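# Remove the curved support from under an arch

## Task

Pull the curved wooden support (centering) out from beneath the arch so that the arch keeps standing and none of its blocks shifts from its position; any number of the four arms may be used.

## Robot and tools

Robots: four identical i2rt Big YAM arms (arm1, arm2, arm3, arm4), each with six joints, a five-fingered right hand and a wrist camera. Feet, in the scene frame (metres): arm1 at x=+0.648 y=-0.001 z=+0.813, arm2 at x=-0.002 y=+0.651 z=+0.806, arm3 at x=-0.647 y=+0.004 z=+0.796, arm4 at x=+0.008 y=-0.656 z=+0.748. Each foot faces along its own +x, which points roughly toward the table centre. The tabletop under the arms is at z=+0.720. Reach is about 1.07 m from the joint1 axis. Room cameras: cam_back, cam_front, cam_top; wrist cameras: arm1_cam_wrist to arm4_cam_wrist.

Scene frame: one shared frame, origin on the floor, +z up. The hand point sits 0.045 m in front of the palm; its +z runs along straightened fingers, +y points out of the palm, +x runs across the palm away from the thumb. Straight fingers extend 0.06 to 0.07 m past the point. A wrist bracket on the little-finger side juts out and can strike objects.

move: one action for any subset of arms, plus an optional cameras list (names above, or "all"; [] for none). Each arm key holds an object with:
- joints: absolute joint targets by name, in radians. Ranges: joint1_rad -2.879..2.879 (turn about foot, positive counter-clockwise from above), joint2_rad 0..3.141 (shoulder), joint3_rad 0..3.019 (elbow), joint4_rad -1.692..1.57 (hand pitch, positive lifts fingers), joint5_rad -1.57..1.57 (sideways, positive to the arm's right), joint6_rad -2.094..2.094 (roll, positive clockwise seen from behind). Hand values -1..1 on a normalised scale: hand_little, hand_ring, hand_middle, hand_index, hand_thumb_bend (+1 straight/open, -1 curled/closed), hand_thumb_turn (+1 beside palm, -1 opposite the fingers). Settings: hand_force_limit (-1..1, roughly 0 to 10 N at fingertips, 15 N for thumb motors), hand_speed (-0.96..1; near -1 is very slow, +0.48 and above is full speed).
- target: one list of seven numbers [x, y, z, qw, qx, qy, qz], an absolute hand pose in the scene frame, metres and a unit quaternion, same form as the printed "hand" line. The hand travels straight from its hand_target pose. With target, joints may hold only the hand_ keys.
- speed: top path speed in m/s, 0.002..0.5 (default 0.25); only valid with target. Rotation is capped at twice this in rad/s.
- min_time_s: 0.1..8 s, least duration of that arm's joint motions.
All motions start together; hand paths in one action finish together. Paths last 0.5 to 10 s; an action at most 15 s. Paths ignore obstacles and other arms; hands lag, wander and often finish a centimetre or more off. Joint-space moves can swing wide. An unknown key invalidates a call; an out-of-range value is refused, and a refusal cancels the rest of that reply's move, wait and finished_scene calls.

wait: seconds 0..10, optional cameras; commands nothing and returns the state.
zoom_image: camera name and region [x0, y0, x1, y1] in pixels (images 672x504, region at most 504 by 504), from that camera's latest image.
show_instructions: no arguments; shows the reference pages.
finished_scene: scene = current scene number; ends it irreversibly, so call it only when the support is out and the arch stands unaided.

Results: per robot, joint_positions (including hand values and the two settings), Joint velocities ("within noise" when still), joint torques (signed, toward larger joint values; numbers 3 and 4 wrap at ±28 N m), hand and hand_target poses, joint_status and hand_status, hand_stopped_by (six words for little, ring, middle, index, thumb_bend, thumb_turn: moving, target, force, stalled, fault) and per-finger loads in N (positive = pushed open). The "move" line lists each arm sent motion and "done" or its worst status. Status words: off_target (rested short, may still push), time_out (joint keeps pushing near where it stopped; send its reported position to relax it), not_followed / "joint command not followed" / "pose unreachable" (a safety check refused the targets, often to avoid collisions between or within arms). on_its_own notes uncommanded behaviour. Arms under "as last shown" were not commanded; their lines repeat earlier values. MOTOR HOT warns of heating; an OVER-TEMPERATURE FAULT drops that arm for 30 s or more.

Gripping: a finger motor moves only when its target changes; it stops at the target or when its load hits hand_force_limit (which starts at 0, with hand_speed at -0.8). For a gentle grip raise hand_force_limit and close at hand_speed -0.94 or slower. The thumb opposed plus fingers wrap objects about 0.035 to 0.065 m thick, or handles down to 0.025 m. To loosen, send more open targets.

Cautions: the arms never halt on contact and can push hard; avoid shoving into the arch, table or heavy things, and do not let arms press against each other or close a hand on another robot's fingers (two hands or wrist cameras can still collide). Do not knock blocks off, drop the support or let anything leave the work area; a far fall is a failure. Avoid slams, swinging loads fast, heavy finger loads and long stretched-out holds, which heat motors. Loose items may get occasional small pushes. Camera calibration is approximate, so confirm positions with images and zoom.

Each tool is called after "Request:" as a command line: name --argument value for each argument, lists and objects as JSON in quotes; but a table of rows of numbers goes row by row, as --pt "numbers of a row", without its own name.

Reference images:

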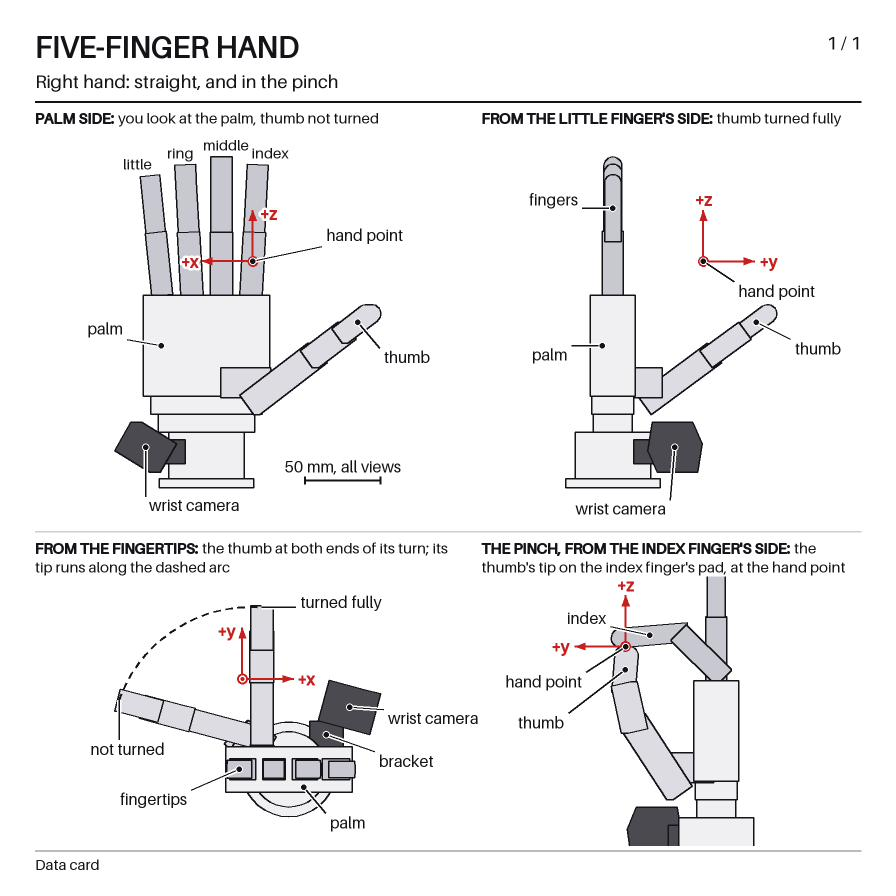

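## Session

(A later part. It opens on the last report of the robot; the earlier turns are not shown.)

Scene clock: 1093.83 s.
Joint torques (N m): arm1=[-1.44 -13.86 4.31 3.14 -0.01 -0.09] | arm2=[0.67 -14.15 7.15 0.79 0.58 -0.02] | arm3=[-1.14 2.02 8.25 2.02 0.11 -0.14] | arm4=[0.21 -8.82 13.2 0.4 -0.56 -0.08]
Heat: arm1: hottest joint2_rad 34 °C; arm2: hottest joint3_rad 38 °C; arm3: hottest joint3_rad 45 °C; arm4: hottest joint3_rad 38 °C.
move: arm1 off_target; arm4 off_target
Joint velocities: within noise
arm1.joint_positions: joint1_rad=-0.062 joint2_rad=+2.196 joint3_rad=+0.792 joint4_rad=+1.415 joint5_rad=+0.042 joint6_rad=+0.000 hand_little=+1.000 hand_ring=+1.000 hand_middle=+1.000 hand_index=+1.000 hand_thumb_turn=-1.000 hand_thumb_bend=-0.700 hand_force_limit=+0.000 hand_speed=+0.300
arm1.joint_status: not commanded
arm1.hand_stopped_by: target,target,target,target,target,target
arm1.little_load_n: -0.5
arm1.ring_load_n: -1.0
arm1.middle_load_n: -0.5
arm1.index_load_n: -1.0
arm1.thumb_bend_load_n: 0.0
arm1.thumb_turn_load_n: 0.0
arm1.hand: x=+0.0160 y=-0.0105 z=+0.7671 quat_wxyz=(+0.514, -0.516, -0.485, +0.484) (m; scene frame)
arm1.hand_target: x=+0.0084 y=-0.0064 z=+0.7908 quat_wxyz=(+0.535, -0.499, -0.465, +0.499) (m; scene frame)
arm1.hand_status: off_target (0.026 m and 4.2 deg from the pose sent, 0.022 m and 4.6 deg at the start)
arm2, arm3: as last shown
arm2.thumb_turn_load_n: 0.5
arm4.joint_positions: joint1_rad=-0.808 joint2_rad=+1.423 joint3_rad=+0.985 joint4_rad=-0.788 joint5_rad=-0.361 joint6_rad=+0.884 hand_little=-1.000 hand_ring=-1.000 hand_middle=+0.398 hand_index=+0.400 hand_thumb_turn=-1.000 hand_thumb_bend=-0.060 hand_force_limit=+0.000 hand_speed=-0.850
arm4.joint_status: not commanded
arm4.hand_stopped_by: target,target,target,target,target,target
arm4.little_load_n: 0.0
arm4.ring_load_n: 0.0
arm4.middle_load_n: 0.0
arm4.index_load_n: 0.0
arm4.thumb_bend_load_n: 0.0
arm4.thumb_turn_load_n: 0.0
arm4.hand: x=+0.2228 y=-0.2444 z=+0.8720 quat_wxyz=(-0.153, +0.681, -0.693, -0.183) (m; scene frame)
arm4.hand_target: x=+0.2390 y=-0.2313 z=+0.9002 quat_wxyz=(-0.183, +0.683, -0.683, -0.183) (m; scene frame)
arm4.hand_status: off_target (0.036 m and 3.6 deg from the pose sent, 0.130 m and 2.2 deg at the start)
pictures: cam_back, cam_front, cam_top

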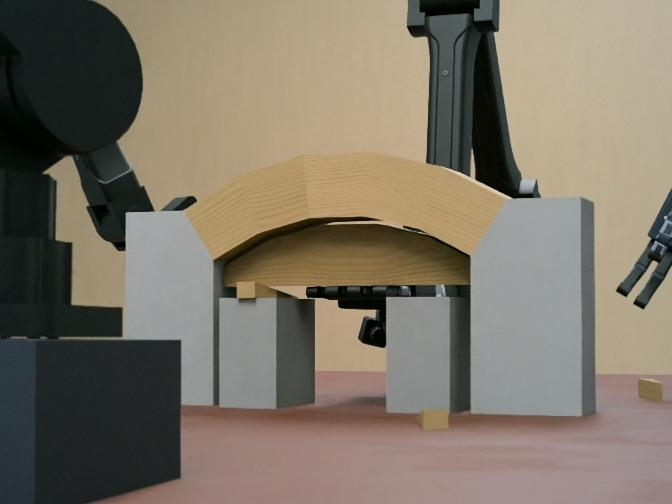

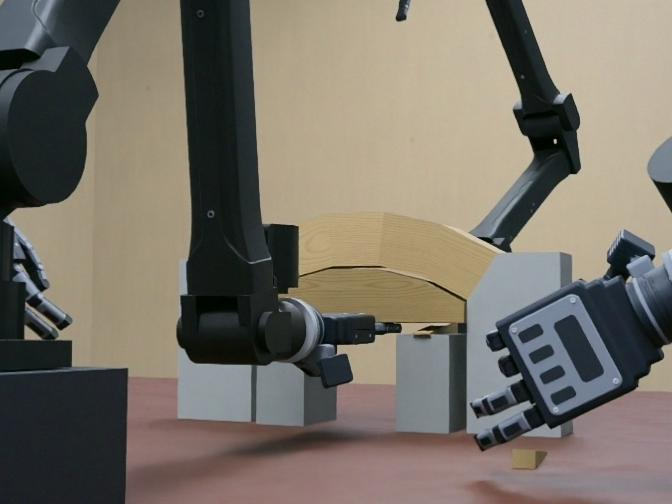

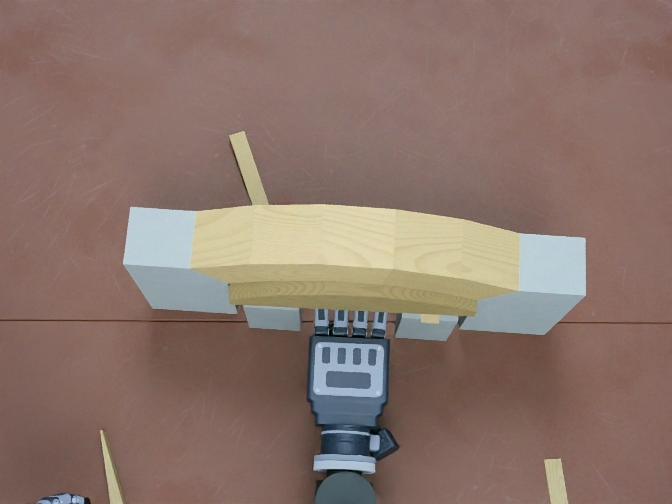

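Request:
move --arm1 '{"target":[0.036,-0.0082,0.791,0.5349,-0.4988,-0.4651,0.4988],"speed":0.03}' --arm4 '{"joints":{"joint1_rad":-0.75,"joint2_rad":0.904,"joint3_rad":0.405,"joint4_rad":0.3,"joint5_rad":-0.6,"joint6_rad":-1.6},"min_time_s":4}' --cameras '["cam_top","cam_back"]'

Request:
zoom_image --camera "cam_back" --region '[190, 200, 500, 340]'

Scene clock: 1109.10 s.
Joint torques (N m): arm1=[-1.2 -14.1 3.43 3.08 0.06 -0.09] | arm2=[0.56 -14.15 7.09 0.79 0.58 -0.02] | arm3=[-1.14 2.02 8.24 2.03 0.11 -0.14] | arm4=[1.73 -2.84 8.47 2.7 -0.33 -0.09]
Heat: arm1: hottest joint2_rad 35 °C; arm2: hottest joint3_rad 38 °C; arm3: hottest joint3_rad 45 °C; arm4: hottest joint3_rad 39 °C.
move: arm1 off_target; arm4 done
Joint velocities: within noise
arm1.joint_positions: joint1_rad=-0.062 joint2_rad=+2.196 joint3_rad=+0.717 joint4_rad=+1.483 joint5_rad=+0.044 joint6_rad=+0.000 hand_little=+1.000 hand_ring=+1.000 hand_middle=+1.000 hand_index=+1.000 hand_thumb_turn=-1.000 hand_thumb_bend=-0.700 hand_force_limit=+0.000 hand_speed=+0.300
arm1.joint_status: not commanded
arm1.hand_stopped_by: target,target,target,target,target,target
arm1.little_load_n: -0.5
arm1.ring_load_n: -0.5
arm1.middle_load_n: -1.0
arm1.index_load_n: -1.0
arm1.thumb_bend_load_n: 0.0
arm1.thumb_turn_load_n: 0.0
arm1.hand: x=+0.0452 y=-0.0108 z=+0.7617 quat_wxyz=(+0.513, -0.518, -0.487, +0.481) (m; scene frame)
arm1.hand_target: x=+0.0365 y=-0.0084 z=+0.7906 quat_wxyz=(+0.535, -0.499, -0.465, +0.499) (m; scene frame)
arm1.hand_status: off_target (0.031 m and 4.7 deg from the pose sent, 0.031 m and 4.3 deg at the start)
arm2, arm3: as last shown
arm2.little_load_n: 0.5
arm2.thumb_turn_load_n: 0.0
arm4.joint_positions: joint1_rad=-0.757 joint2_rad=+0.913 joint3_rad=+0.412 joint4_rad=+0.277 joint5_rad=-0.598 joint6_rad=-1.588 hand_little=-1.000 hand_ring=-1.000 hand_middle=+0.398 hand_index=+0.400 hand_thumb_turn=-1.000 hand_thumb_bend=-0.060 hand_force_limit=+0.000 hand_speed=-0.850
arm4.joint_status: all done
arm4.hand_stopped_by: target,target,target,target,target,target
arm4.little_load_n: 0.0
arm4.ring_load_n: 0.0
arm4.middle_load_n: 0.0
arm4.index_load_n: -0.5
arm4.thumb_bend_load_n: 0.0
arm4.thumb_turn_load_n: 0.5
arm4.hand: x=+0.2493 y=-0.2871 z=+0.9428 quat_wxyz=(-0.449, +0.602, +0.485, +0.447) (m; scene frame)
arm4.hand_target: x=+0.2464 y=-0.2857 z=+0.9487 quat_wxyz=(-0.451, +0.590, +0.490, +0.457) (m; scene frame)
arm4.hand_status: not commanded
pictures: cam_back, cam_top

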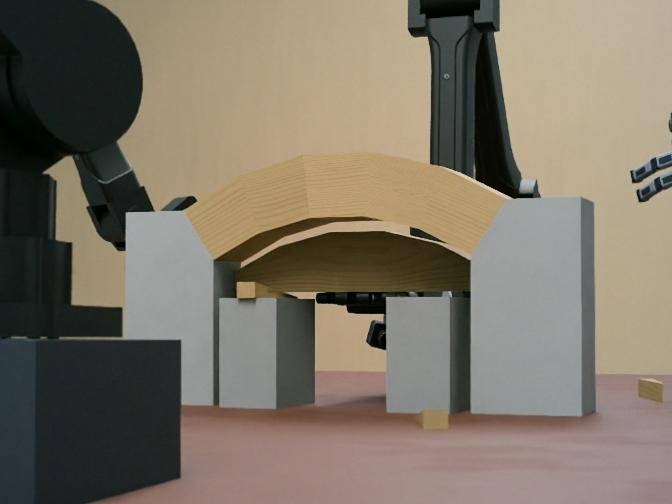

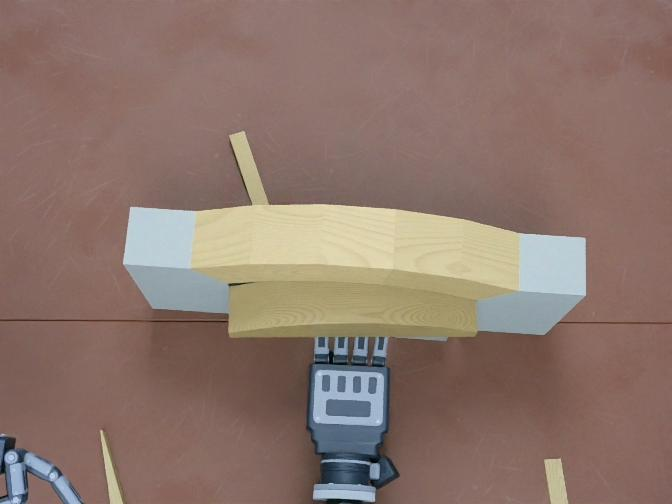

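Scaled by 1.626.

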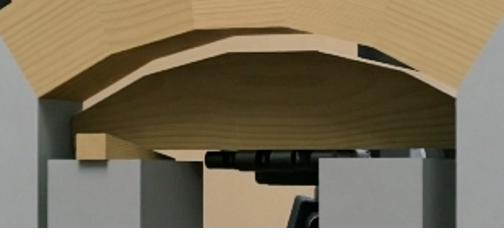

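Request:
move --arm1 '{"target":[0.064,-0.0102,0.800,0.5349,-0.4988,-0.4651,0.4988],"speed":0.03}' --cameras '["cam_top","cam_back","cam_front"]'

Scene clock: 1119.77 s.
Joint torques (N m): arm1=[-0.97 -15.15 2.61 2.82 -0.06 -0.03] | arm2=[0.67 -14.1 7.13 0.83 0.58 -0.03] | arm3=[-1.14 2.02 8.24 2.02 0.11 -0.14] | arm4=[0.79 -2.02 8.59 2.96 -0.3 -0.11]
Heat: arm1: hottest joint2_rad 36 °C; arm2: hottest joint3_rad 38 °C; arm3: hottest joint3_rad 45 °C; arm4: hottest joint3_rad 39 °C.
move: arm1 off_target
Joint velocities: within noise
arm1.joint_positions: joint1_rad=-0.062 joint2_rad=+2.168 joint3_rad=+0.633 joint4_rad=+1.512 joint5_rad=+0.049 joint6_rad=-0.005 hand_little=+1.000 hand_ring=+1.000 hand_middle=+1.000 hand_index=+1.000 hand_thumb_turn=-1.000 hand_thumb_bend=-0.700 hand_force_limit=+0.000 hand_speed=+0.300
arm1.joint_status: not commanded
arm1.hand_stopped_by: target,target,target,target,target,target
arm1.little_load_n: 0.0
arm1.ring_load_n: 0.0
arm1.middle_load_n: -1.0
arm1.index_load_n: -0.5
arm1.thumb_bend_load_n: 0.0
arm1.thumb_turn_load_n: 0.0
arm1.hand: x=+0.0755 y=-0.0100 z=+0.7612 quat_wxyz=(+0.509, -0.525, -0.493, +0.472) (m; scene frame)
arm1.hand_target: x=+0.0644 y=-0.0104 z=+0.7993 quat_wxyz=(+0.531, -0.502, -0.469, +0.496) (m; scene frame)
arm1.hand_status: off_target (0.040 m and 6.2 deg from the pose sent, 0.043 m and 4.7 deg at the start; a joint's target at an end of its range on 33 of 46 steps)
arm2, arm4: as last shown
arm2.little_load_n: 0.0
arm2.thumb_turn_load_n: 0.5
arm3.joint_positions: joint1_rad=-0.402 joint2_rad=+0.638 joint3_rad=+1.558 joint4_rad=-1.221 joint5_rad=+0.097 joint6_rad=-1.295 hand_little=+1.000 hand_ring=+1.000 hand_middle=+1.000 hand_index=+1.000 hand_thumb_turn=+1.000 hand_thumb_bend=+1.000 hand_force_limit=+0.000 hand_speed=-0.800
arm3.joint_status: not commanded
arm3.hand_stopped_by: target,target,target,target,target,target
arm3.little_load_n: 0.0
arm3.ring_load_n: 0.0
arm3.middle_load_n: 0.0
arm3.index_load_n: 0.0
arm3.thumb_bend_load_n: 0.0
arm3.thumb_turn_load_n: 0.0
arm3.hand: x=-0.4534 y=-0.1429 z=+1.3863 quat_wxyz=(+0.073, +0.756, -0.286, +0.584) (m; scene frame)
arm3.hand_target: x=-0.4561 y=-0.1418 z=+1.3953 quat_wxyz=(+0.073, +0.750, -0.284, +0.593) (m; scene frame)
arm3.hand_status: not commanded
arm4.joint_positions: joint1_rad=-0.757 joint2_rad=+0.913 joint3_rad=+0.412 joint4_rad=+0.277 joint5_rad=-0.598 joint6_rad=-1.589 hand_little=-1.000 hand_ring=-1.000 hand_middle=+0.398 hand_index=+0.400 hand_thumb_turn=-1.000 hand_thumb_bend=-0.060 hand_force_limit=+0.000 hand_speed=-0.850
arm4.index_load_n: 0.0
arm4.thumb_turn_load_n: 0.0
pictures: cam_back, cam_front, cam_top

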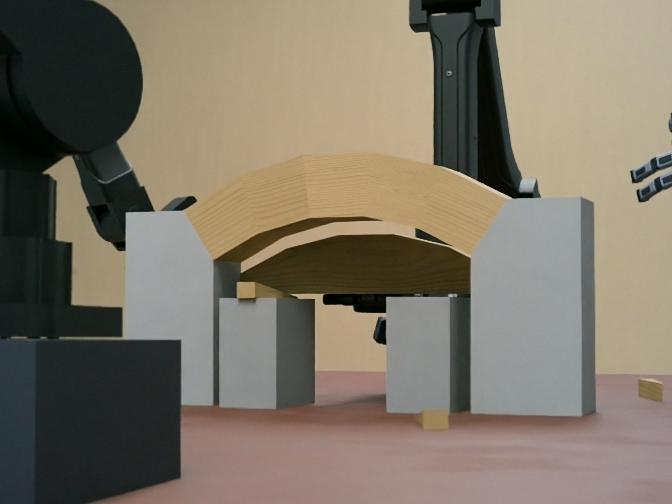

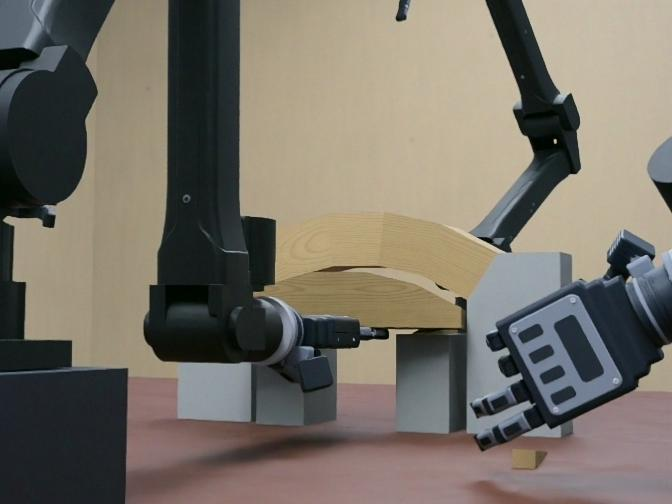

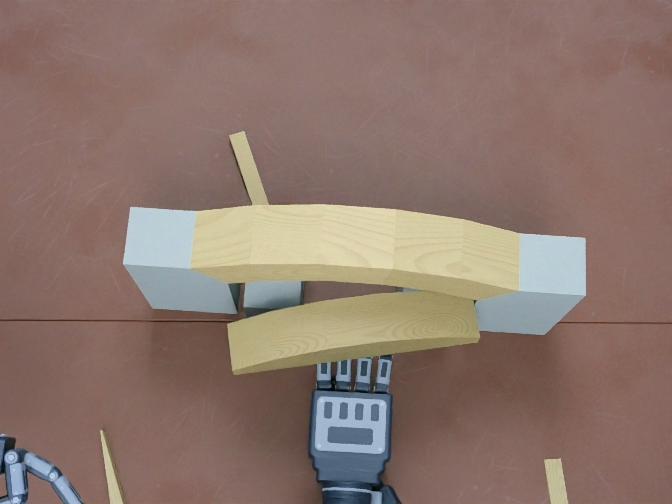

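Request:
move --arm1 '{"target":[0.064,-0.0102,0.811,0.5349,-0.4988,-0.4651,0.4988],"speed":0.03}' --cameras '["cam_top","cam_back","cam_front"]'

Request:
zoom_image --camera "cam_back" --region '[190, 200, 500, 340]'

Request:
zoom_image --camera "cam_front" --region '[240, 220, 540, 380]'

Scene clock: 1139.90 s.
Joint torques (N m): arm1=[-0.97 -15.56 3.02 2.78 -0.06 -0.04] | arm2=[0.79 -13.98 7.09 0.8 0.59 -0.02] | arm3=[-1.08 2.02 8.25 2.03 0.12 -0.14] | arm4=[1.2 -1.96 8.47 2.96 -0.3 -0.15]
Heat: arm1: hottest joint2_rad 36 °C; arm2: hottest joint3_rad 38 °C; arm3: hottest joint3_rad 45 °C; arm4: hottest joint3_rad 38 °C.
move: arm1 off_target
Joint velocities: within noise
arm1.joint_positions: joint1_rad=-0.062 joint2_rad=+2.150 joint3_rad=+0.621 joint4_rad=+1.512 joint5_rad=+0.050 joint6_rad=-0.005 hand_little=+1.000 hand_ring=+1.000 hand_middle=+1.000 hand_index=+1.000 hand_thumb_turn=-1.000 hand_thumb_bend=-0.700 hand_force_limit=+0.000 hand_speed=+0.300
arm1.joint_status: not commanded
arm1.hand_stopped_by: target,target,target,target,target,target
arm1.little_load_n: -0.5
arm1.ring_load_n: -1.0
arm1.middle_load_n: -1.5
arm1.index_load_n: -0.5
arm1.thumb_bend_load_n: 0.0
arm1.thumb_turn_load_n: 0.0
arm1.hand: x=+0.0778 y=-0.0099 z=+0.7679 quat_wxyz=(+0.510, -0.524, -0.492, +0.473) (m; scene frame)
arm1.hand_target: x=+0.0649 y=-0.0104 z=+0.8100 quat_wxyz=(+0.535, -0.499, -0.465, +0.499) (m; scene frame)
arm1.hand_status: off_target (0.045 m and 5.8 deg from the pose sent, 0.051 m and 6.2 deg at the start; a joint's target at an end of its range on 17 of 32 steps)
arm2, arm3, arm4: as last shown
arm2.thumb_turn_load_n: 0.0
pictures: cam_back, cam_front, cam_top

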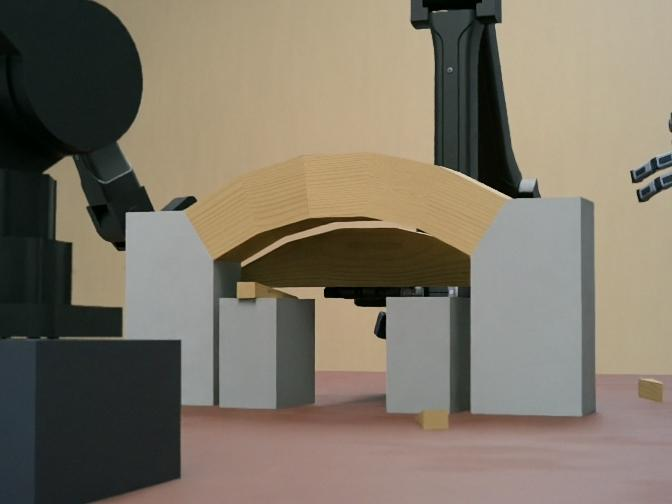

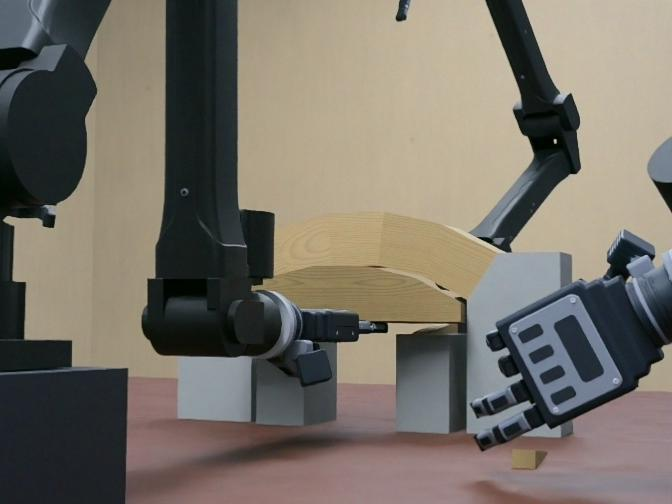

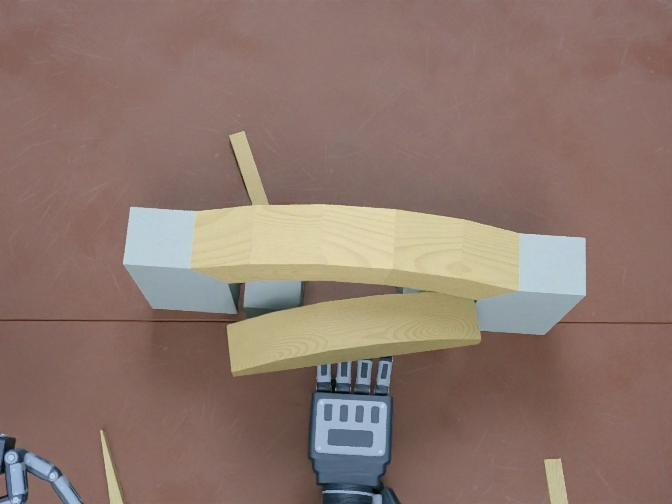

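Scaled by 1.626.

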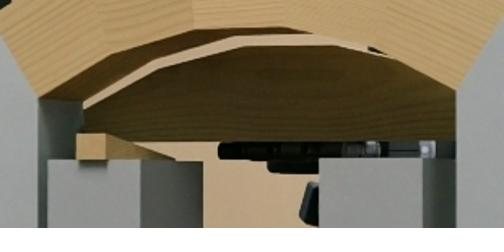

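Scaled by 1.680.

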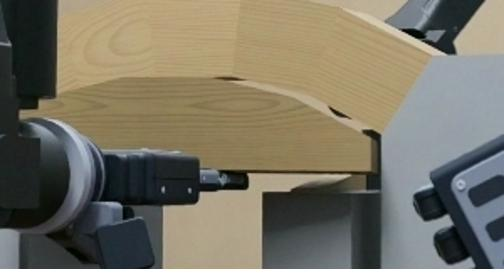

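Request:
move --arm1 '{"target":[0.094,-0.0123,0.815,0.5349,-0.4988,-0.4651,0.4988],"speed":0.03}' --cameras '["cam_top","cam_front"]'

Request:
zoom_image --camera "cam_front" --region '[200, 220, 540, 390]'

Scene clock: 1148.03 s.
Joint torques (N m): arm1=[-0.62 -14.51 2.69 2.82 -0.04 -0.03] | arm2=[0.73 -14.27 7.1 0.79 0.59 -0.02] | arm3=[-1.14 2.08 8.25 2.02 0.11 -0.14] | arm4=[0.79 -2.67 8.46 2.86 -0.18 -0.15]
Heat: arm1: hottest joint2_rad 36 °C; arm2: hottest joint3_rad 38 °C; arm3: hottest joint3_rad 45 °C; arm4: hottest joint3_rad 38 °C.
move: arm1 off_target
Joint velocities: within noise
arm1.joint_positions: joint1_rad=-0.062 joint2_rad=+2.093 joint3_rad=+0.535 joint4_rad=+1.512 joint5_rad=+0.053 joint6_rad=-0.005 hand_little=+1.000 hand_ring=+1.000 hand_middle=+1.000 hand_index=+1.000 hand_thumb_turn=-1.000 hand_thumb_bend=-0.700 hand_force_limit=+0.000 hand_speed=+0.300
arm1.joint_status: not commanded
arm1.hand_stopped_by: target,target,target,target,target,target
arm1.little_load_n: 0.0
arm1.ring_load_n: -1.0
arm1.middle_load_n: -1.5
arm1.index_load_n: -0.5
arm1.thumb_bend_load_n: 0.0
arm1.thumb_turn_load_n: 0.0
arm1.hand: x=+0.1073 y=-0.0099 z=+0.7746 quat_wxyz=(+0.503, -0.531, -0.498, +0.465) (m; scene frame)
arm1.hand_target: x=+0.0946 y=-0.0124 z=+0.8145 quat_wxyz=(+0.527, -0.506, -0.473, +0.492) (m; scene frame)
arm1.hand_status: off_target (0.043 m and 7.5 deg from the pose sent, 0.050 m and 5.8 deg at the start; a joint's target at an end of its range on 45 of 45 steps)
arm2, arm3, arm4: as last shown
pictures: cam_front, cam_top

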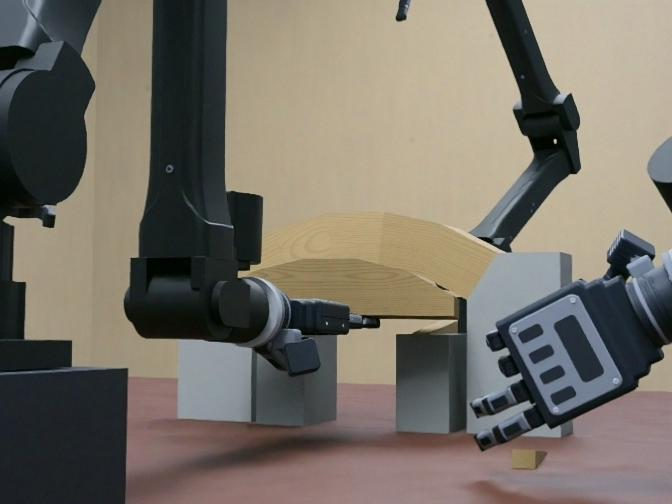

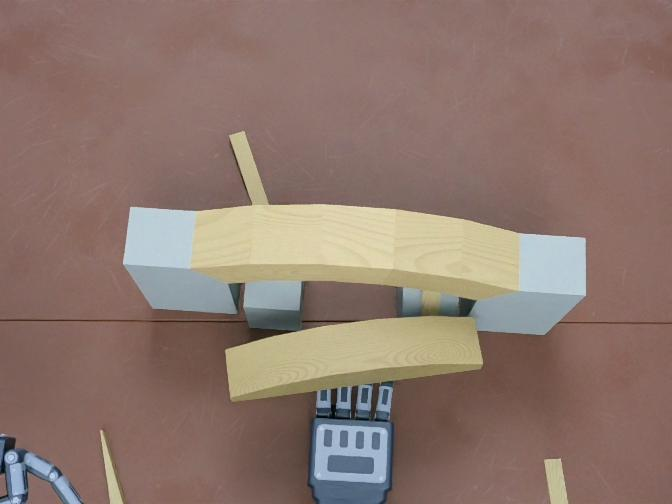

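Scaled by 1.482.

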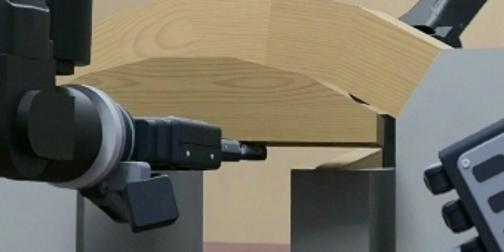

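Request:
move --arm1 '{"target":[0.100,-0.0127,0.855,0.5349,-0.4988,-0.4651,0.4988],"speed":0.04}'

Request:
move --arm1 '{"target":[0.115,-0.0137,0.900,0.5349,-0.4988,-0.4651,0.4988],"speed":0.04}' --cameras '["cam_top","cam_front","cam_back"]'

Scene clock: 1156.80 s.
Joint torques (N m): arm1=[-0.56 -13.57 3.67 1.66 -0.05 -0.04] | arm2=[0.73 -14.15 7.13 0.8 0.58 -0.02] | arm3=[-1.14 2.08 8.24 2.03 0.12 -0.14] | arm4=[1.44 -2.78 8.69 2.95 -0.26 -0.13]
Heat: arm1: hottest joint2_rad 36 °C; arm2: hottest joint3_rad 38 °C; arm3: hottest joint3_rad 45 °C; arm4: hottest joint3_rad 38 °C.
move: arm1 off_target
Joint velocities: within noise
arm1.joint_positions: joint1_rad=-0.062 joint2_rad=+1.960 joint3_rad=+0.493 joint4_rad=+1.485 joint5_rad=+0.055 joint6_rad=-0.005 hand_little=+1.000 hand_ring=+1.000 hand_middle=+1.000 hand_index=+1.000 hand_thumb_turn=-1.000 hand_thumb_bend=-0.700 hand_force_limit=+0.000 hand_speed=+0.300
arm1.joint_status: not commanded
arm1.hand_stopped_by: target,target,target,target,target,target
arm1.little_load_n: 0.0
arm1.ring_load_n: -1.0
arm1.middle_load_n: -1.5
arm1.index_load_n: -0.5
arm1.thumb_bend_load_n: 0.0
arm1.thumb_turn_load_n: 0.0
arm1.hand: x=+0.1087 y=-0.0095 z=+0.8244 quat_wxyz=(+0.520, -0.516, -0.482, +0.481) (m; scene frame)
arm1.hand_target: x=+0.1005 y=-0.0128 z=+0.8545 quat_wxyz=(+0.535, -0.499, -0.465, +0.499) (m; scene frame)
arm1.hand_status: off_target (0.032 m and 3.8 deg from the pose sent, 0.081 m and 7.6 deg at the start; a joint's target at an end of its range on 3 of 49 steps)
arm2, arm3, arm4: as last shown
arm2.index_load_n: 0.5
arm2.thumb_turn_load_n: 0.5
arm4.thumb_bend_load_n: 0.5
pictures: none

Scene clock: 1158.73 s.
Joint torques (N m): arm1=[-0.5 -12.04 5.34 1.68 -0.05 -0.04] | arm2=[0.73 -14.21 7.13 0.83 0.58 -0.03] | arm3=[-1.14 2.02 8.24 2.02 0.12 -0.14] | arm4=[1.32 -3.25 8.43 2.78 -0.26 -0.07]
Heat: arm1: hottest joint2_rad 36 °C; arm2: hottest joint3_rad 38 °C; arm3: hottest joint3_rad 45 °C; arm4: hottest joint3_rad 38 °C.
move: arm1 off_target
Joint velocities: within noise
arm1.joint_positions: joint1_rad=-0.060 joint2_rad=+1.755 joint3_rad=+0.438 joint4_rad=+1.335 joint5_rad=+0.058 joint6_rad=-0.005 hand_little=+1.000 hand_ring=+1.000 hand_middle=+1.000 hand_index=+1.000 hand_thumb_turn=-1.000 hand_thumb_bend=-0.700 hand_force_limit=+0.000 hand_speed=+0.300
arm1.joint_status: not commanded
arm1.hand_stopped_by: target,target,target,target,target,target
arm1.little_load_n: -0.5
arm1.ring_load_n: -1.0
arm1.middle_load_n: -1.5
arm1.index_load_n: -0.5
arm1.thumb_bend_load_n: 0.5
arm1.thumb_turn_load_n: 0.0
arm1.hand: x=+0.1222 y=-0.0102 z=+0.8699 quat_wxyz=(+0.520, -0.516, -0.481, +0.480) (m; scene frame)
arm1.hand_target: x=+0.1154 y=-0.0137 z=+0.8994 quat_wxyz=(+0.535, -0.499, -0.465, +0.499) (m; scene frame)
arm1.hand_status: off_target (0.031 m and 3.9 deg from the pose sent, 0.076 m and 3.8 deg at the start)
arm2, arm3, arm4: as last shown
arm2.index_load_n: 0.0
arm2.thumb_turn_load_n: 0.0
arm4.thumb_bend_load_n: 0.0
pictures: cam_back, cam_front, cam_top

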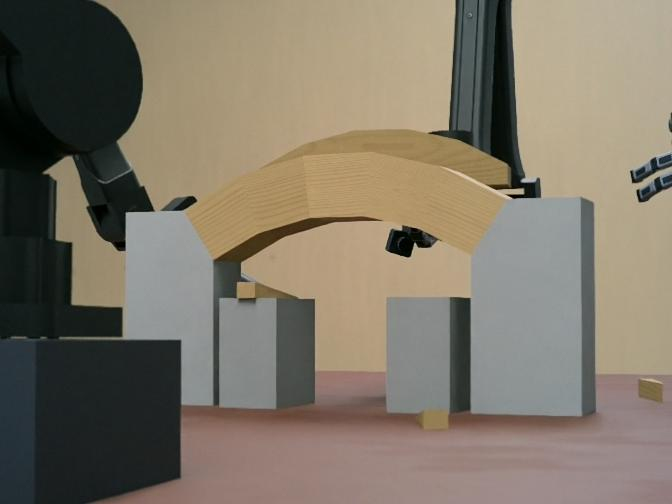

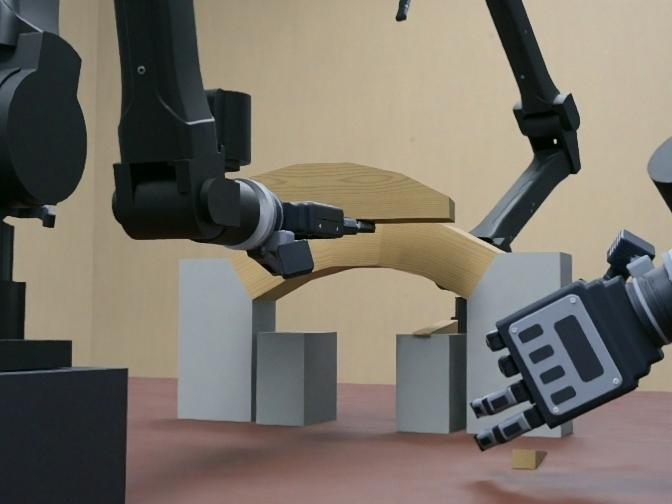

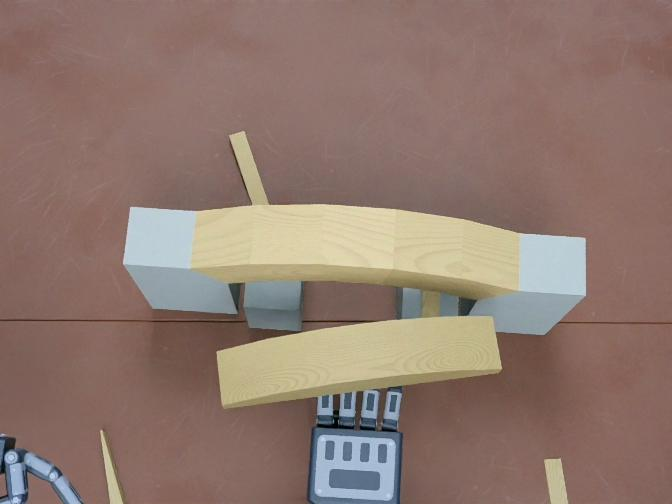

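Request:
move --arm1 '{"target":[0.195,-0.0137,0.905,0.5349,-0.4988,-0.4651,0.4988],"speed":0.05}' --arm2 '{"target":[0.24,0.32,0.98,0.4545,0.5417,-0.5417,0.4545],"speed":0.2,"joints":{"hand_speed":0.3,"hand_little":1,"hand_ring":1,"hand_middle":1,"hand_index":1,"hand_thumb_bend":-0.2}}' --cameras '["cam_top","cam_front"]'

Scene clock: 1296.20 s.
Joint torques (N m): arm1=[-0.73 -8.94 4.52 3.12 -0.19 -0.04] | arm2=[0.97 -7.36 6.67 2.02 0.41 -0.17] | arm3=[-1.08 2.08 8.25 2.03 0.11 -0.14] | arm4=[1.38 -2.61 8.61 2.73 -0.32 -0.09]
Heat: arm1: hottest joint2_rad 34 °C; arm2: hottest joint3_rad 38 °C; arm3: hottest joint3_rad 45 °C; arm4: hottest joint3_rad 38 °C.
move: arm1 off_target; arm2 done
Joint velocities: within noise
arm1.joint_positions: joint1_rad=-0.060 joint2_rad=+1.622 joint3_rad=+0.221 joint4_rad=+1.382 joint5_rad=+0.058 joint6_rad=-0.005 hand_little=+1.000 hand_ring=+1.000 hand_middle=+1.000 hand_index=+1.000 hand_thumb_turn=-1.000 hand_thumb_bend=-0.700 hand_force_limit=+0.000 hand_speed=+0.300
arm1.joint_status: not commanded
arm1.hand_stopped_by: target,target,target,target,target,target
arm1.little_load_n: -0.5
arm1.ring_load_n: -0.5
arm1.middle_load_n: -1.5
arm1.index_load_n: -0.5
arm1.thumb_bend_load_n: 0.0
arm1.thumb_turn_load_n: 0.0
arm1.hand: x=+0.2044 y=-0.0116 z=+0.8697 quat_wxyz=(+0.511, -0.525, -0.491, +0.471) (m; scene frame)
arm1.hand_target: x=+0.1957 y=-0.0137 z=+0.9041 quat_wxyz=(+0.535, -0.499, -0.465, +0.499) (m; scene frame)
arm1.hand_status: off_target (0.037 m and 5.9 deg from the pose sent, 0.081 m and 3.8 deg at the start)
arm2.joint_positions: joint1_rad=+1.130 joint2_rad=+1.285 joint3_rad=+0.578 joint4_rad=+0.300 joint5_rad=+1.090 joint6_rad=-1.214 hand_little=+1.000 hand_ring=+1.000 hand_middle=+1.000 hand_index=+1.000 hand_thumb_turn=-1.000 hand_thumb_bend=-0.200 hand_force_limit=+0.000 hand_speed=+0.300
arm2.joint_status: all done
arm2.hand_stopped_by: target,target,target,target,target,target
arm2.little_load_n: 0.0
arm2.ring_load_n: 0.0
arm2.middle_load_n: 0.0
arm2.index_load_n: 0.0
arm2.thumb_bend_load_n: 0.0
arm2.thumb_turn_load_n: 0.0
arm2.hand: x=+0.2379 y=+0.3164 z=+0.9767 quat_wxyz=(+0.456, +0.542, -0.545, +0.448) (m; scene frame)
arm2.hand_target: x=+0.2400 y=+0.3200 z=+0.9800 quat_wxyz=(+0.454, +0.542, -0.542, +0.455) (m; scene frame)
arm2.hand_status: done (0.005 m and 0.9 deg from the pose sent, 0.226 m and 16.2 deg at the start)
arm3, arm4: as last shown
pictures: cam_front, cam_top

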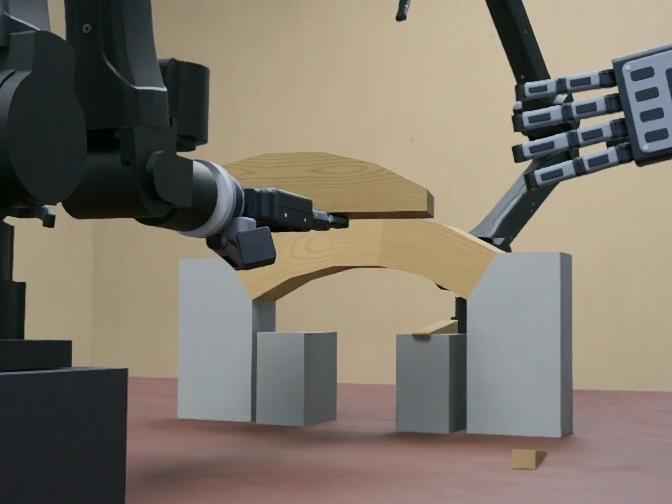

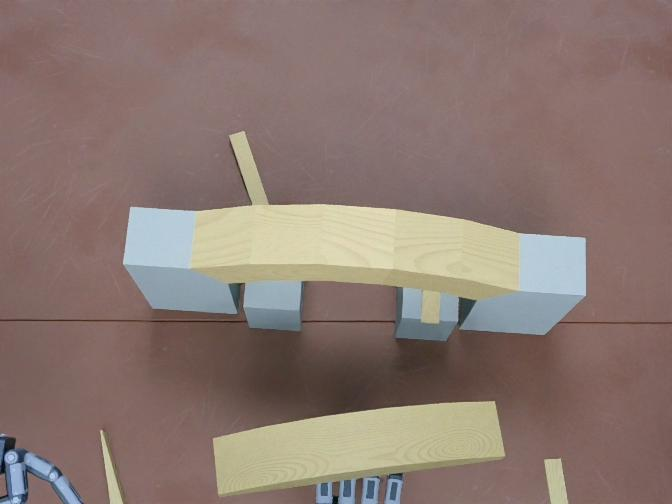

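Request:
move --arm2 '{"target":[0.035,0.20,0.975,0.4460,0.5488,-0.4460,0.5488],"speed":0.2}'

Request:
move --arm2 '{"target":[0.030,0.03,0.950,0.4460,0.5488,-0.4460,0.5488],"speed":0.1}' --cameras '["cam_top","cam_front","arm2_cam_wrist"]'

Scene clock: 1352.63 s.
Joint torques (N m): arm1=[-0.79 -9 4.52 3.11 -0.19 -0.04] | arm2=[-1.08 -2.96 6.13 2.89 -0.22 -0.18] | arm3=[-1.14 2.08 8.24 2.02 0.12 -0.14] | arm4=[0.97 -2.55 8.54 2.96 -0.24 -0.1]
Heat: arm1: hottest joint2_rad 33 °C; arm2: hottest joint3_rad 38 °C; arm3: hottest joint3_rad 45 °C; arm4: hottest joint3_rad 38 °C.
move: arm2 done
Joint velocities: within noise
arm1, arm3, arm4: as last shown
arm1.little_load_n: 0.0
arm1.ring_load_n: -1.0
arm2.joint_positions: joint1_rad=+0.257 joint2_rad=+1.211 joint3_rad=+0.282 joint4_rad=+0.923 joint5_rad=+0.025 joint6_rad=-1.564 hand_little=+1.000 hand_ring=+1.000 hand_middle=+1.000 hand_index=+1.000 hand_thumb_turn=-1.000 hand_thumb_bend=-0.200 hand_force_limit=+0.000 hand_speed=+0.300
arm2.joint_status: not commanded
arm2.hand_stopped_by: target,target,target,target,target,target
arm2.little_load_n: 0.0
arm2.ring_load_n: 0.0
arm2.middle_load_n: 0.0
arm2.index_load_n: 0.0
arm2.thumb_bend_load_n: 0.0
arm2.thumb_turn_load_n: 0.0
arm2.hand: x=+0.0399 y=+0.2015 z=+0.9758 quat_wxyz=(+0.440, +0.550, -0.447, +0.551) (m; scene frame)
arm2.hand_target: x=+0.0350 y=+0.2001 z=+0.9751 quat_wxyz=(+0.446, +0.549, -0.446, +0.549) (m; scene frame)
arm2.hand_status: done (0.005 m and 0.8 deg from the pose sent, 0.234 m and 16.3 deg at the start)
pictures: none

Scene clock: 1354.97 s.
Joint torques (N m): arm1=[-0.73 -9 4.53 3.11 -0.18 -0.04] | arm2=[-1.2 -8.94 8.55 2.17 -0.22 -0.18] | arm3=[-1.14 2.08 8.25 2 0.12 -0.14] | arm4=[1.26 -3.66 8.29 2.76 -0.26 -0.13]
Heat: arm1: hottest joint2_rad 33 °C; arm2: hottest joint3_rad 38 °C; arm3: hottest joint3_rad 45 °C; arm4: hottest joint3_rad 37 °C.
move: arm2 off_target
Joint velocities: within noise
arm1, arm3: as last shown
arm1.little_load_n: -0.5
arm2.joint_positions: joint1_rad=+0.154 joint2_rad=+1.686 joint3_rad=+0.670 joint4_rad=+0.996 joint5_rad=-0.077 joint6_rad=-1.565 hand_little=+1.000 hand_ring=+1.000 hand_middle=+1.000 hand_index=+1.000 hand_thumb_turn=-1.000 hand_thumb_bend=-0.200 hand_force_limit=+0.000 hand_speed=+0.300
arm2.joint_status: not commanded
arm2.hand_stopped_by: target,target,target,target,target,target
arm2.little_load_n: 0.0
arm2.ring_load_n: 0.0
arm2.middle_load_n: 0.5
arm2.index_load_n: 0.0
arm2.thumb_bend_load_n: 0.0
arm2.thumb_turn_load_n: 0.0
arm2.hand: x=+0.0349 y=+0.0452 z=+0.9436 quat_wxyz=(+0.437, +0.554, -0.451, +0.547) (m; scene frame)
arm2.hand_target: x=+0.0299 y=+0.0309 z=+0.9500 quat_wxyz=(+0.446, +0.549, -0.446, +0.549) (m; scene frame)
arm2.hand_status: off_target (0.017 m and 1.3 deg from the pose sent, 0.174 m and 0.8 deg at the start)
arm3.thumb_bend_load_n: -0.5
arm4.joint_positions: joint1_rad=-0.757 joint2_rad=+0.913 joint3_rad=+0.412 joint4_rad=+0.277 joint5_rad=-0.598 joint6_rad=-1.589 hand_little=-1.000 hand_ring=-1.000 hand_middle=+0.398 hand_index=+0.400 hand_thumb_turn=-1.000 hand_thumb_bend=-0.060 hand_force_limit=+0.000 hand_speed=-0.850
arm4.joint_status: not commanded
arm4.hand_stopped_by: target,target,target,target,target,target
arm4.little_load_n: 0.0
arm4.ring_load_n: 0.0
arm4.middle_load_n: 0.0
arm4.index_load_n: 0.0
arm4.thumb_bend_load_n: 0.0
arm4.thumb_turn_load_n: 0.0
arm4.hand: x=+0.2493 y=-0.2871 z=+0.9428 quat_wxyz=(-0.449, +0.602, +0.485, +0.447) (m; scene frame)
arm4.hand_target: x=+0.2464 y=-0.2857 z=+0.9487 quat_wxyz=(-0.451, +0.590, +0.490, +0.457) (m; scene frame)
arm4.hand_status: not commanded
pictures: arm2_cam_wrist, cam_front, cam_top
camera_calibration:
arm2_cam_wrist: T_world_to_cam=[[-0.952893, -0.166199, 0.253718, -0.206723], [-0.302926, 0.479588, -0.823548, 0.767716], [0.015193, -0.861611, -0.507342, 0.630978], [0, 0, 0, 1]] pos_world=[0.0259901, 0.141114, 1.00482]

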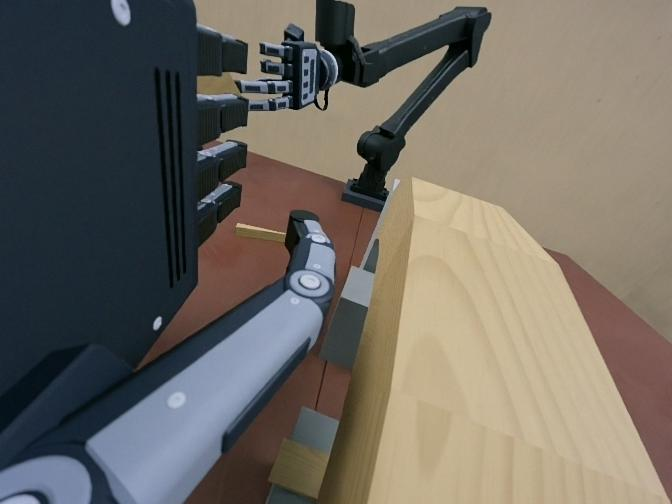

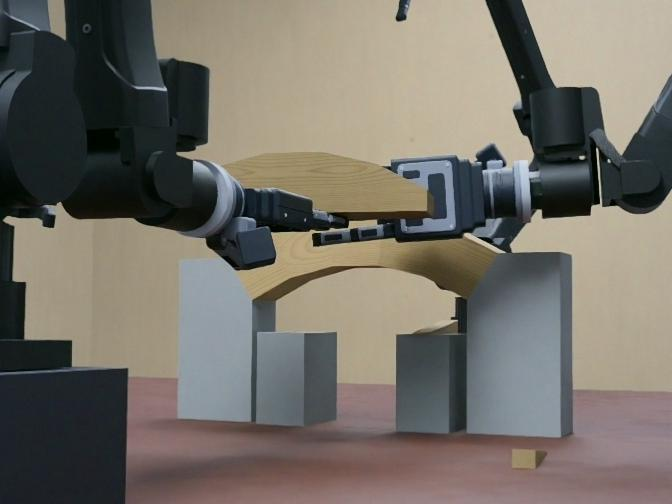

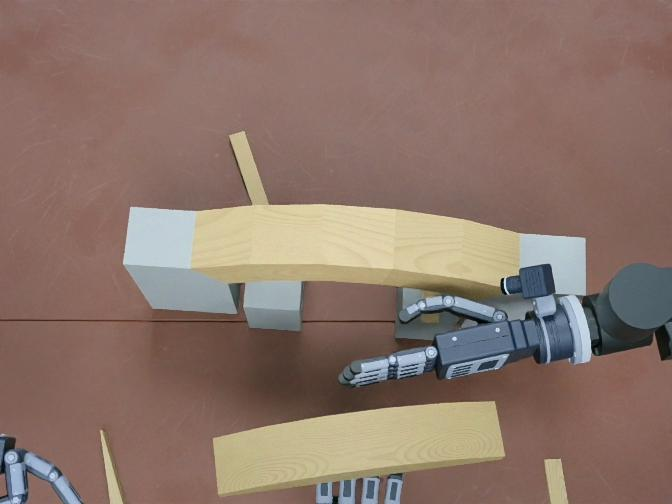

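Request:
move --arm1 '{"target":[0.227,-0.0137,0.906,0.5349,-0.4988,-0.4651,0.4988],"speed":0.04}' --arm2 '{"target":[0.062,0.010,0.945,0.4460,0.5488,-0.4460,0.5488],"speed":0.08}' --cameras '["cam_top","cam_back"]'

Request:
zoom_image --camera "cam_top" --region '[200, 300, 600, 504]'

Scene clock: 1367.97 s.
Joint torques (N m): arm1=[-0.91 -7.65 4.19 3.11 -0.24 -0.04] | arm2=[0.73 -9.93 8.59 1.69 0.07 -0.17] | arm3=[-1.14 2.02 8.24 2.03 0.11 -0.14] | arm4=[1.44 -2.9 8.58 3.04 -0.36 -0.16]
Heat: arm1: hottest joint2_rad 33 °C; arm2: hottest joint3_rad 39 °C; arm3: hottest joint3_rad 45 °C; arm4: hottest joint3_rad 37 °C.
move: arm1 off_target; arm2 off_target
Joint velocities: within noise
arm1.joint_positions: joint1_rad=-0.060 joint2_rad=+1.568 joint3_rad=+0.137 joint4_rad=+1.417 joint5_rad=+0.057 joint6_rad=-0.005 hand_little=+1.000 hand_ring=+1.000 hand_middle=+1.000 hand_index=+1.000 hand_thumb_turn=-1.000 hand_thumb_bend=-0.700 hand_force_limit=+0.000 hand_speed=+0.300
arm1.joint_status: not commanded
arm1.hand_stopped_by: target,target,target,target,target,target
arm1.little_load_n: -0.5
arm1.ring_load_n: -1.0
arm1.middle_load_n: -2.0
arm1.index_load_n: -0.5
arm1.thumb_bend_load_n: 0.0
arm1.thumb_turn_load_n: 0.0
arm1.hand: x=+0.2359 y=-0.0123 z=+0.8733 quat_wxyz=(+0.512, -0.524, -0.490, +0.472) (m; scene frame)
arm1.hand_target: x=+0.2276 y=-0.0138 z=+0.9051 quat_wxyz=(+0.535, -0.499, -0.465, +0.499) (m; scene frame)
arm1.hand_status: off_target (0.034 m and 5.7 deg from the pose sent, 0.043 m and 5.9 deg at the start)
arm2.joint_positions: joint1_rad=+0.198 joint2_rad=+1.743 joint3_rad=+0.739 joint4_rad=+0.996 joint5_rad=-0.020 joint6_rad=-1.565 hand_little=+1.000 hand_ring=+1.000 hand_middle=+1.000 hand_index=+1.000 hand_thumb_turn=-1.000 hand_thumb_bend=-0.200 hand_force_limit=+0.000 hand_speed=+0.300
arm2.joint_status: not commanded
arm2.hand_stopped_by: target,target,target,target,target,target
arm2.little_load_n: 0.0
arm2.ring_load_n: 0.0
arm2.middle_load_n: 0.0
arm2.index_load_n: 0.0
arm2.thumb_bend_load_n: 0.0
arm2.thumb_turn_load_n: 0.0
arm2.hand: x=+0.0541 y=+0.0233 z=+0.9427 quat_wxyz=(+0.444, +0.548, -0.451, +0.547) (m; scene frame)
arm2.hand_target: x=+0.0621 y=+0.0108 z=+0.9452 quat_wxyz=(+0.446, +0.549, -0.446, +0.549) (m; scene frame)
arm2.hand_status: off_target (0.016 m and 0.7 deg from the pose sent, 0.044 m and 1.3 deg at the start)
arm3.joint_positions: joint1_rad=-0.402 joint2_rad=+0.638 joint3_rad=+1.558 joint4_rad=-1.221 joint5_rad=+0.097 joint6_rad=-1.295 hand_little=+1.000 hand_ring=+1.000 hand_middle=+1.000 hand_index=+1.000 hand_thumb_turn=+1.000 hand_thumb_bend=+1.000 hand_force_limit=+0.000 hand_speed=-0.800
arm3.joint_status: not commanded
arm3.hand_stopped_by: target,target,target,target,target,target
arm3.little_load_n: 0.0
arm3.ring_load_n: 0.0
arm3.middle_load_n: 0.0
arm3.index_load_n: 0.0
arm3.thumb_bend_load_n: 0.0
arm3.thumb_turn_load_n: 0.0
arm3.hand: x=-0.4534 y=-0.1429 z=+1.3863 quat_wxyz=(+0.073, +0.756, -0.286, +0.584) (m; scene frame)
arm3.hand_target: x=-0.4561 y=-0.1418 z=+1.3953 quat_wxyz=(+0.073, +0.750, -0.284, +0.593) (m; scene frame)
arm3.hand_status: not commanded
arm4: as last shown
pictures: cam_back, cam_top

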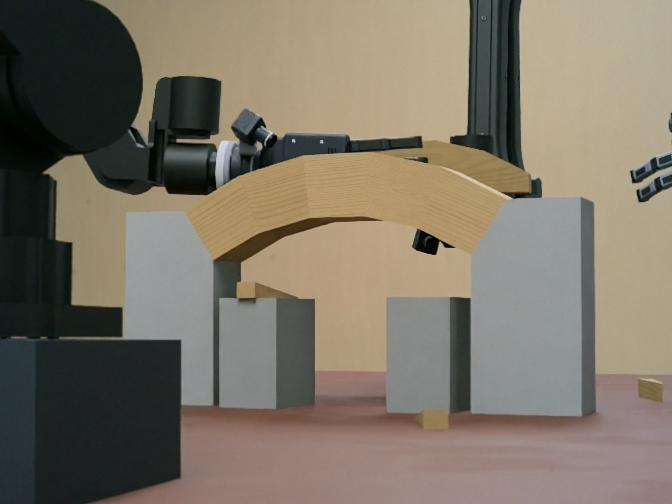

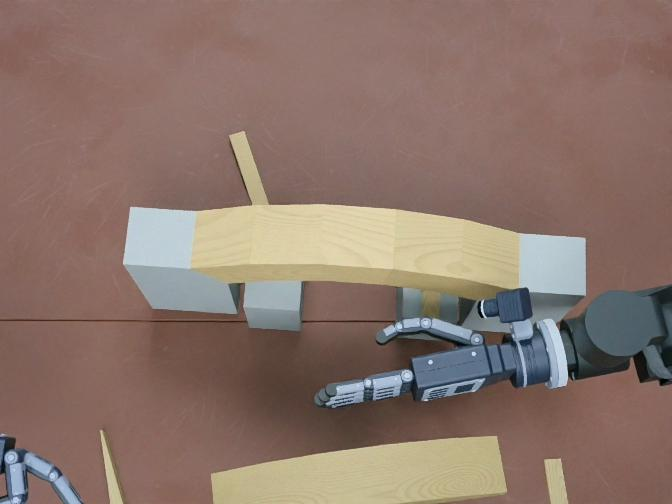

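Scaled by 1.260.

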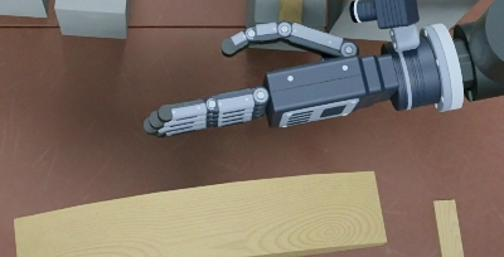

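Request:
move --arm2 '{"target":[0.097,0.008,0.945,0.4206,0.5684,-0.4206,0.5684],"speed":0.05}' --cameras '["cam_top","cam_front"]'

Request:
zoom_image --camera "cam_top" --region '[200, 350, 600, 504]'

Scene clock: 1380.97 s.
Joint torques (N m): arm1=[-0.85 -7.71 4.21 3.11 -0.24 -0.04] | arm2=[0.79 -10.11 8.8 1.5 -0.21 -0.18] | arm3=[-1.14 2.02 8.24 2.03 0.12 -0.14] | arm4=[1.38 -2.78 8.44 2.92 -0.25 -0.11]
Heat: arm1: hottest joint2_rad 33 °C; arm2: hottest joint3_rad 41 °C; arm3: hottest joint3_rad 45 °C; arm4: hottest joint3_rad 37 °C.
move: arm2 off_target
Joint velocities: within noise
arm1, arm3, arm4: as last shown
arm1.middle_load_n: -1.5
arm2.joint_positions: joint1_rad=+0.232 joint2_rad=+1.751 joint3_rad=+0.752 joint4_rad=+0.996 joint5_rad=-0.067 joint6_rad=-1.565 hand_little=+1.000 hand_ring=+1.000 hand_middle=+1.000 hand_index=+1.000 hand_thumb_turn=-1.000 hand_thumb_bend=-0.200 hand_force_limit=+0.000 hand_speed=+0.300
arm2.joint_status: not commanded
arm2.hand_stopped_by: target,target,target,target,target,target
arm2.little_load_n: 0.0
arm2.ring_load_n: 0.0
arm2.middle_load_n: 0.0
arm2.index_load_n: 0.0
arm2.thumb_bend_load_n: 0.0
arm2.thumb_turn_load_n: 0.0
arm2.hand: x=+0.0862 y=+0.0208 z=+0.9441 quat_wxyz=(+0.422, +0.564, -0.428, +0.566) (m; scene frame)
arm2.hand_target: x=+0.0970 y=+0.0088 z=+0.9453 quat_wxyz=(+0.421, +0.568, -0.420, +0.569) (m; scene frame)
arm2.hand_status: off_target (0.017 m and 1.0 deg from the pose sent, 0.046 m and 5.6 deg at the start)
arm3.middle_load_n: 0.5
pictures: cam_front, cam_top

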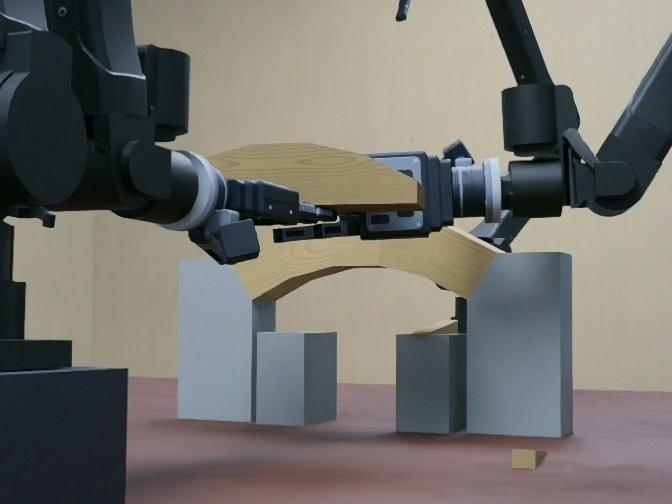

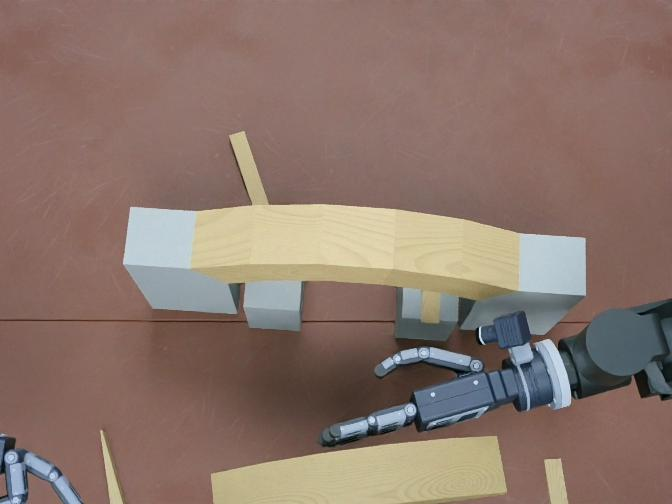

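Scaled by 1.260.

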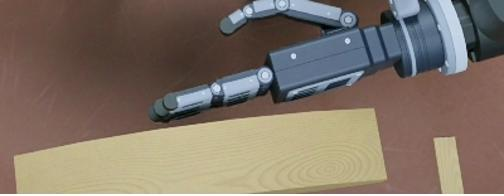

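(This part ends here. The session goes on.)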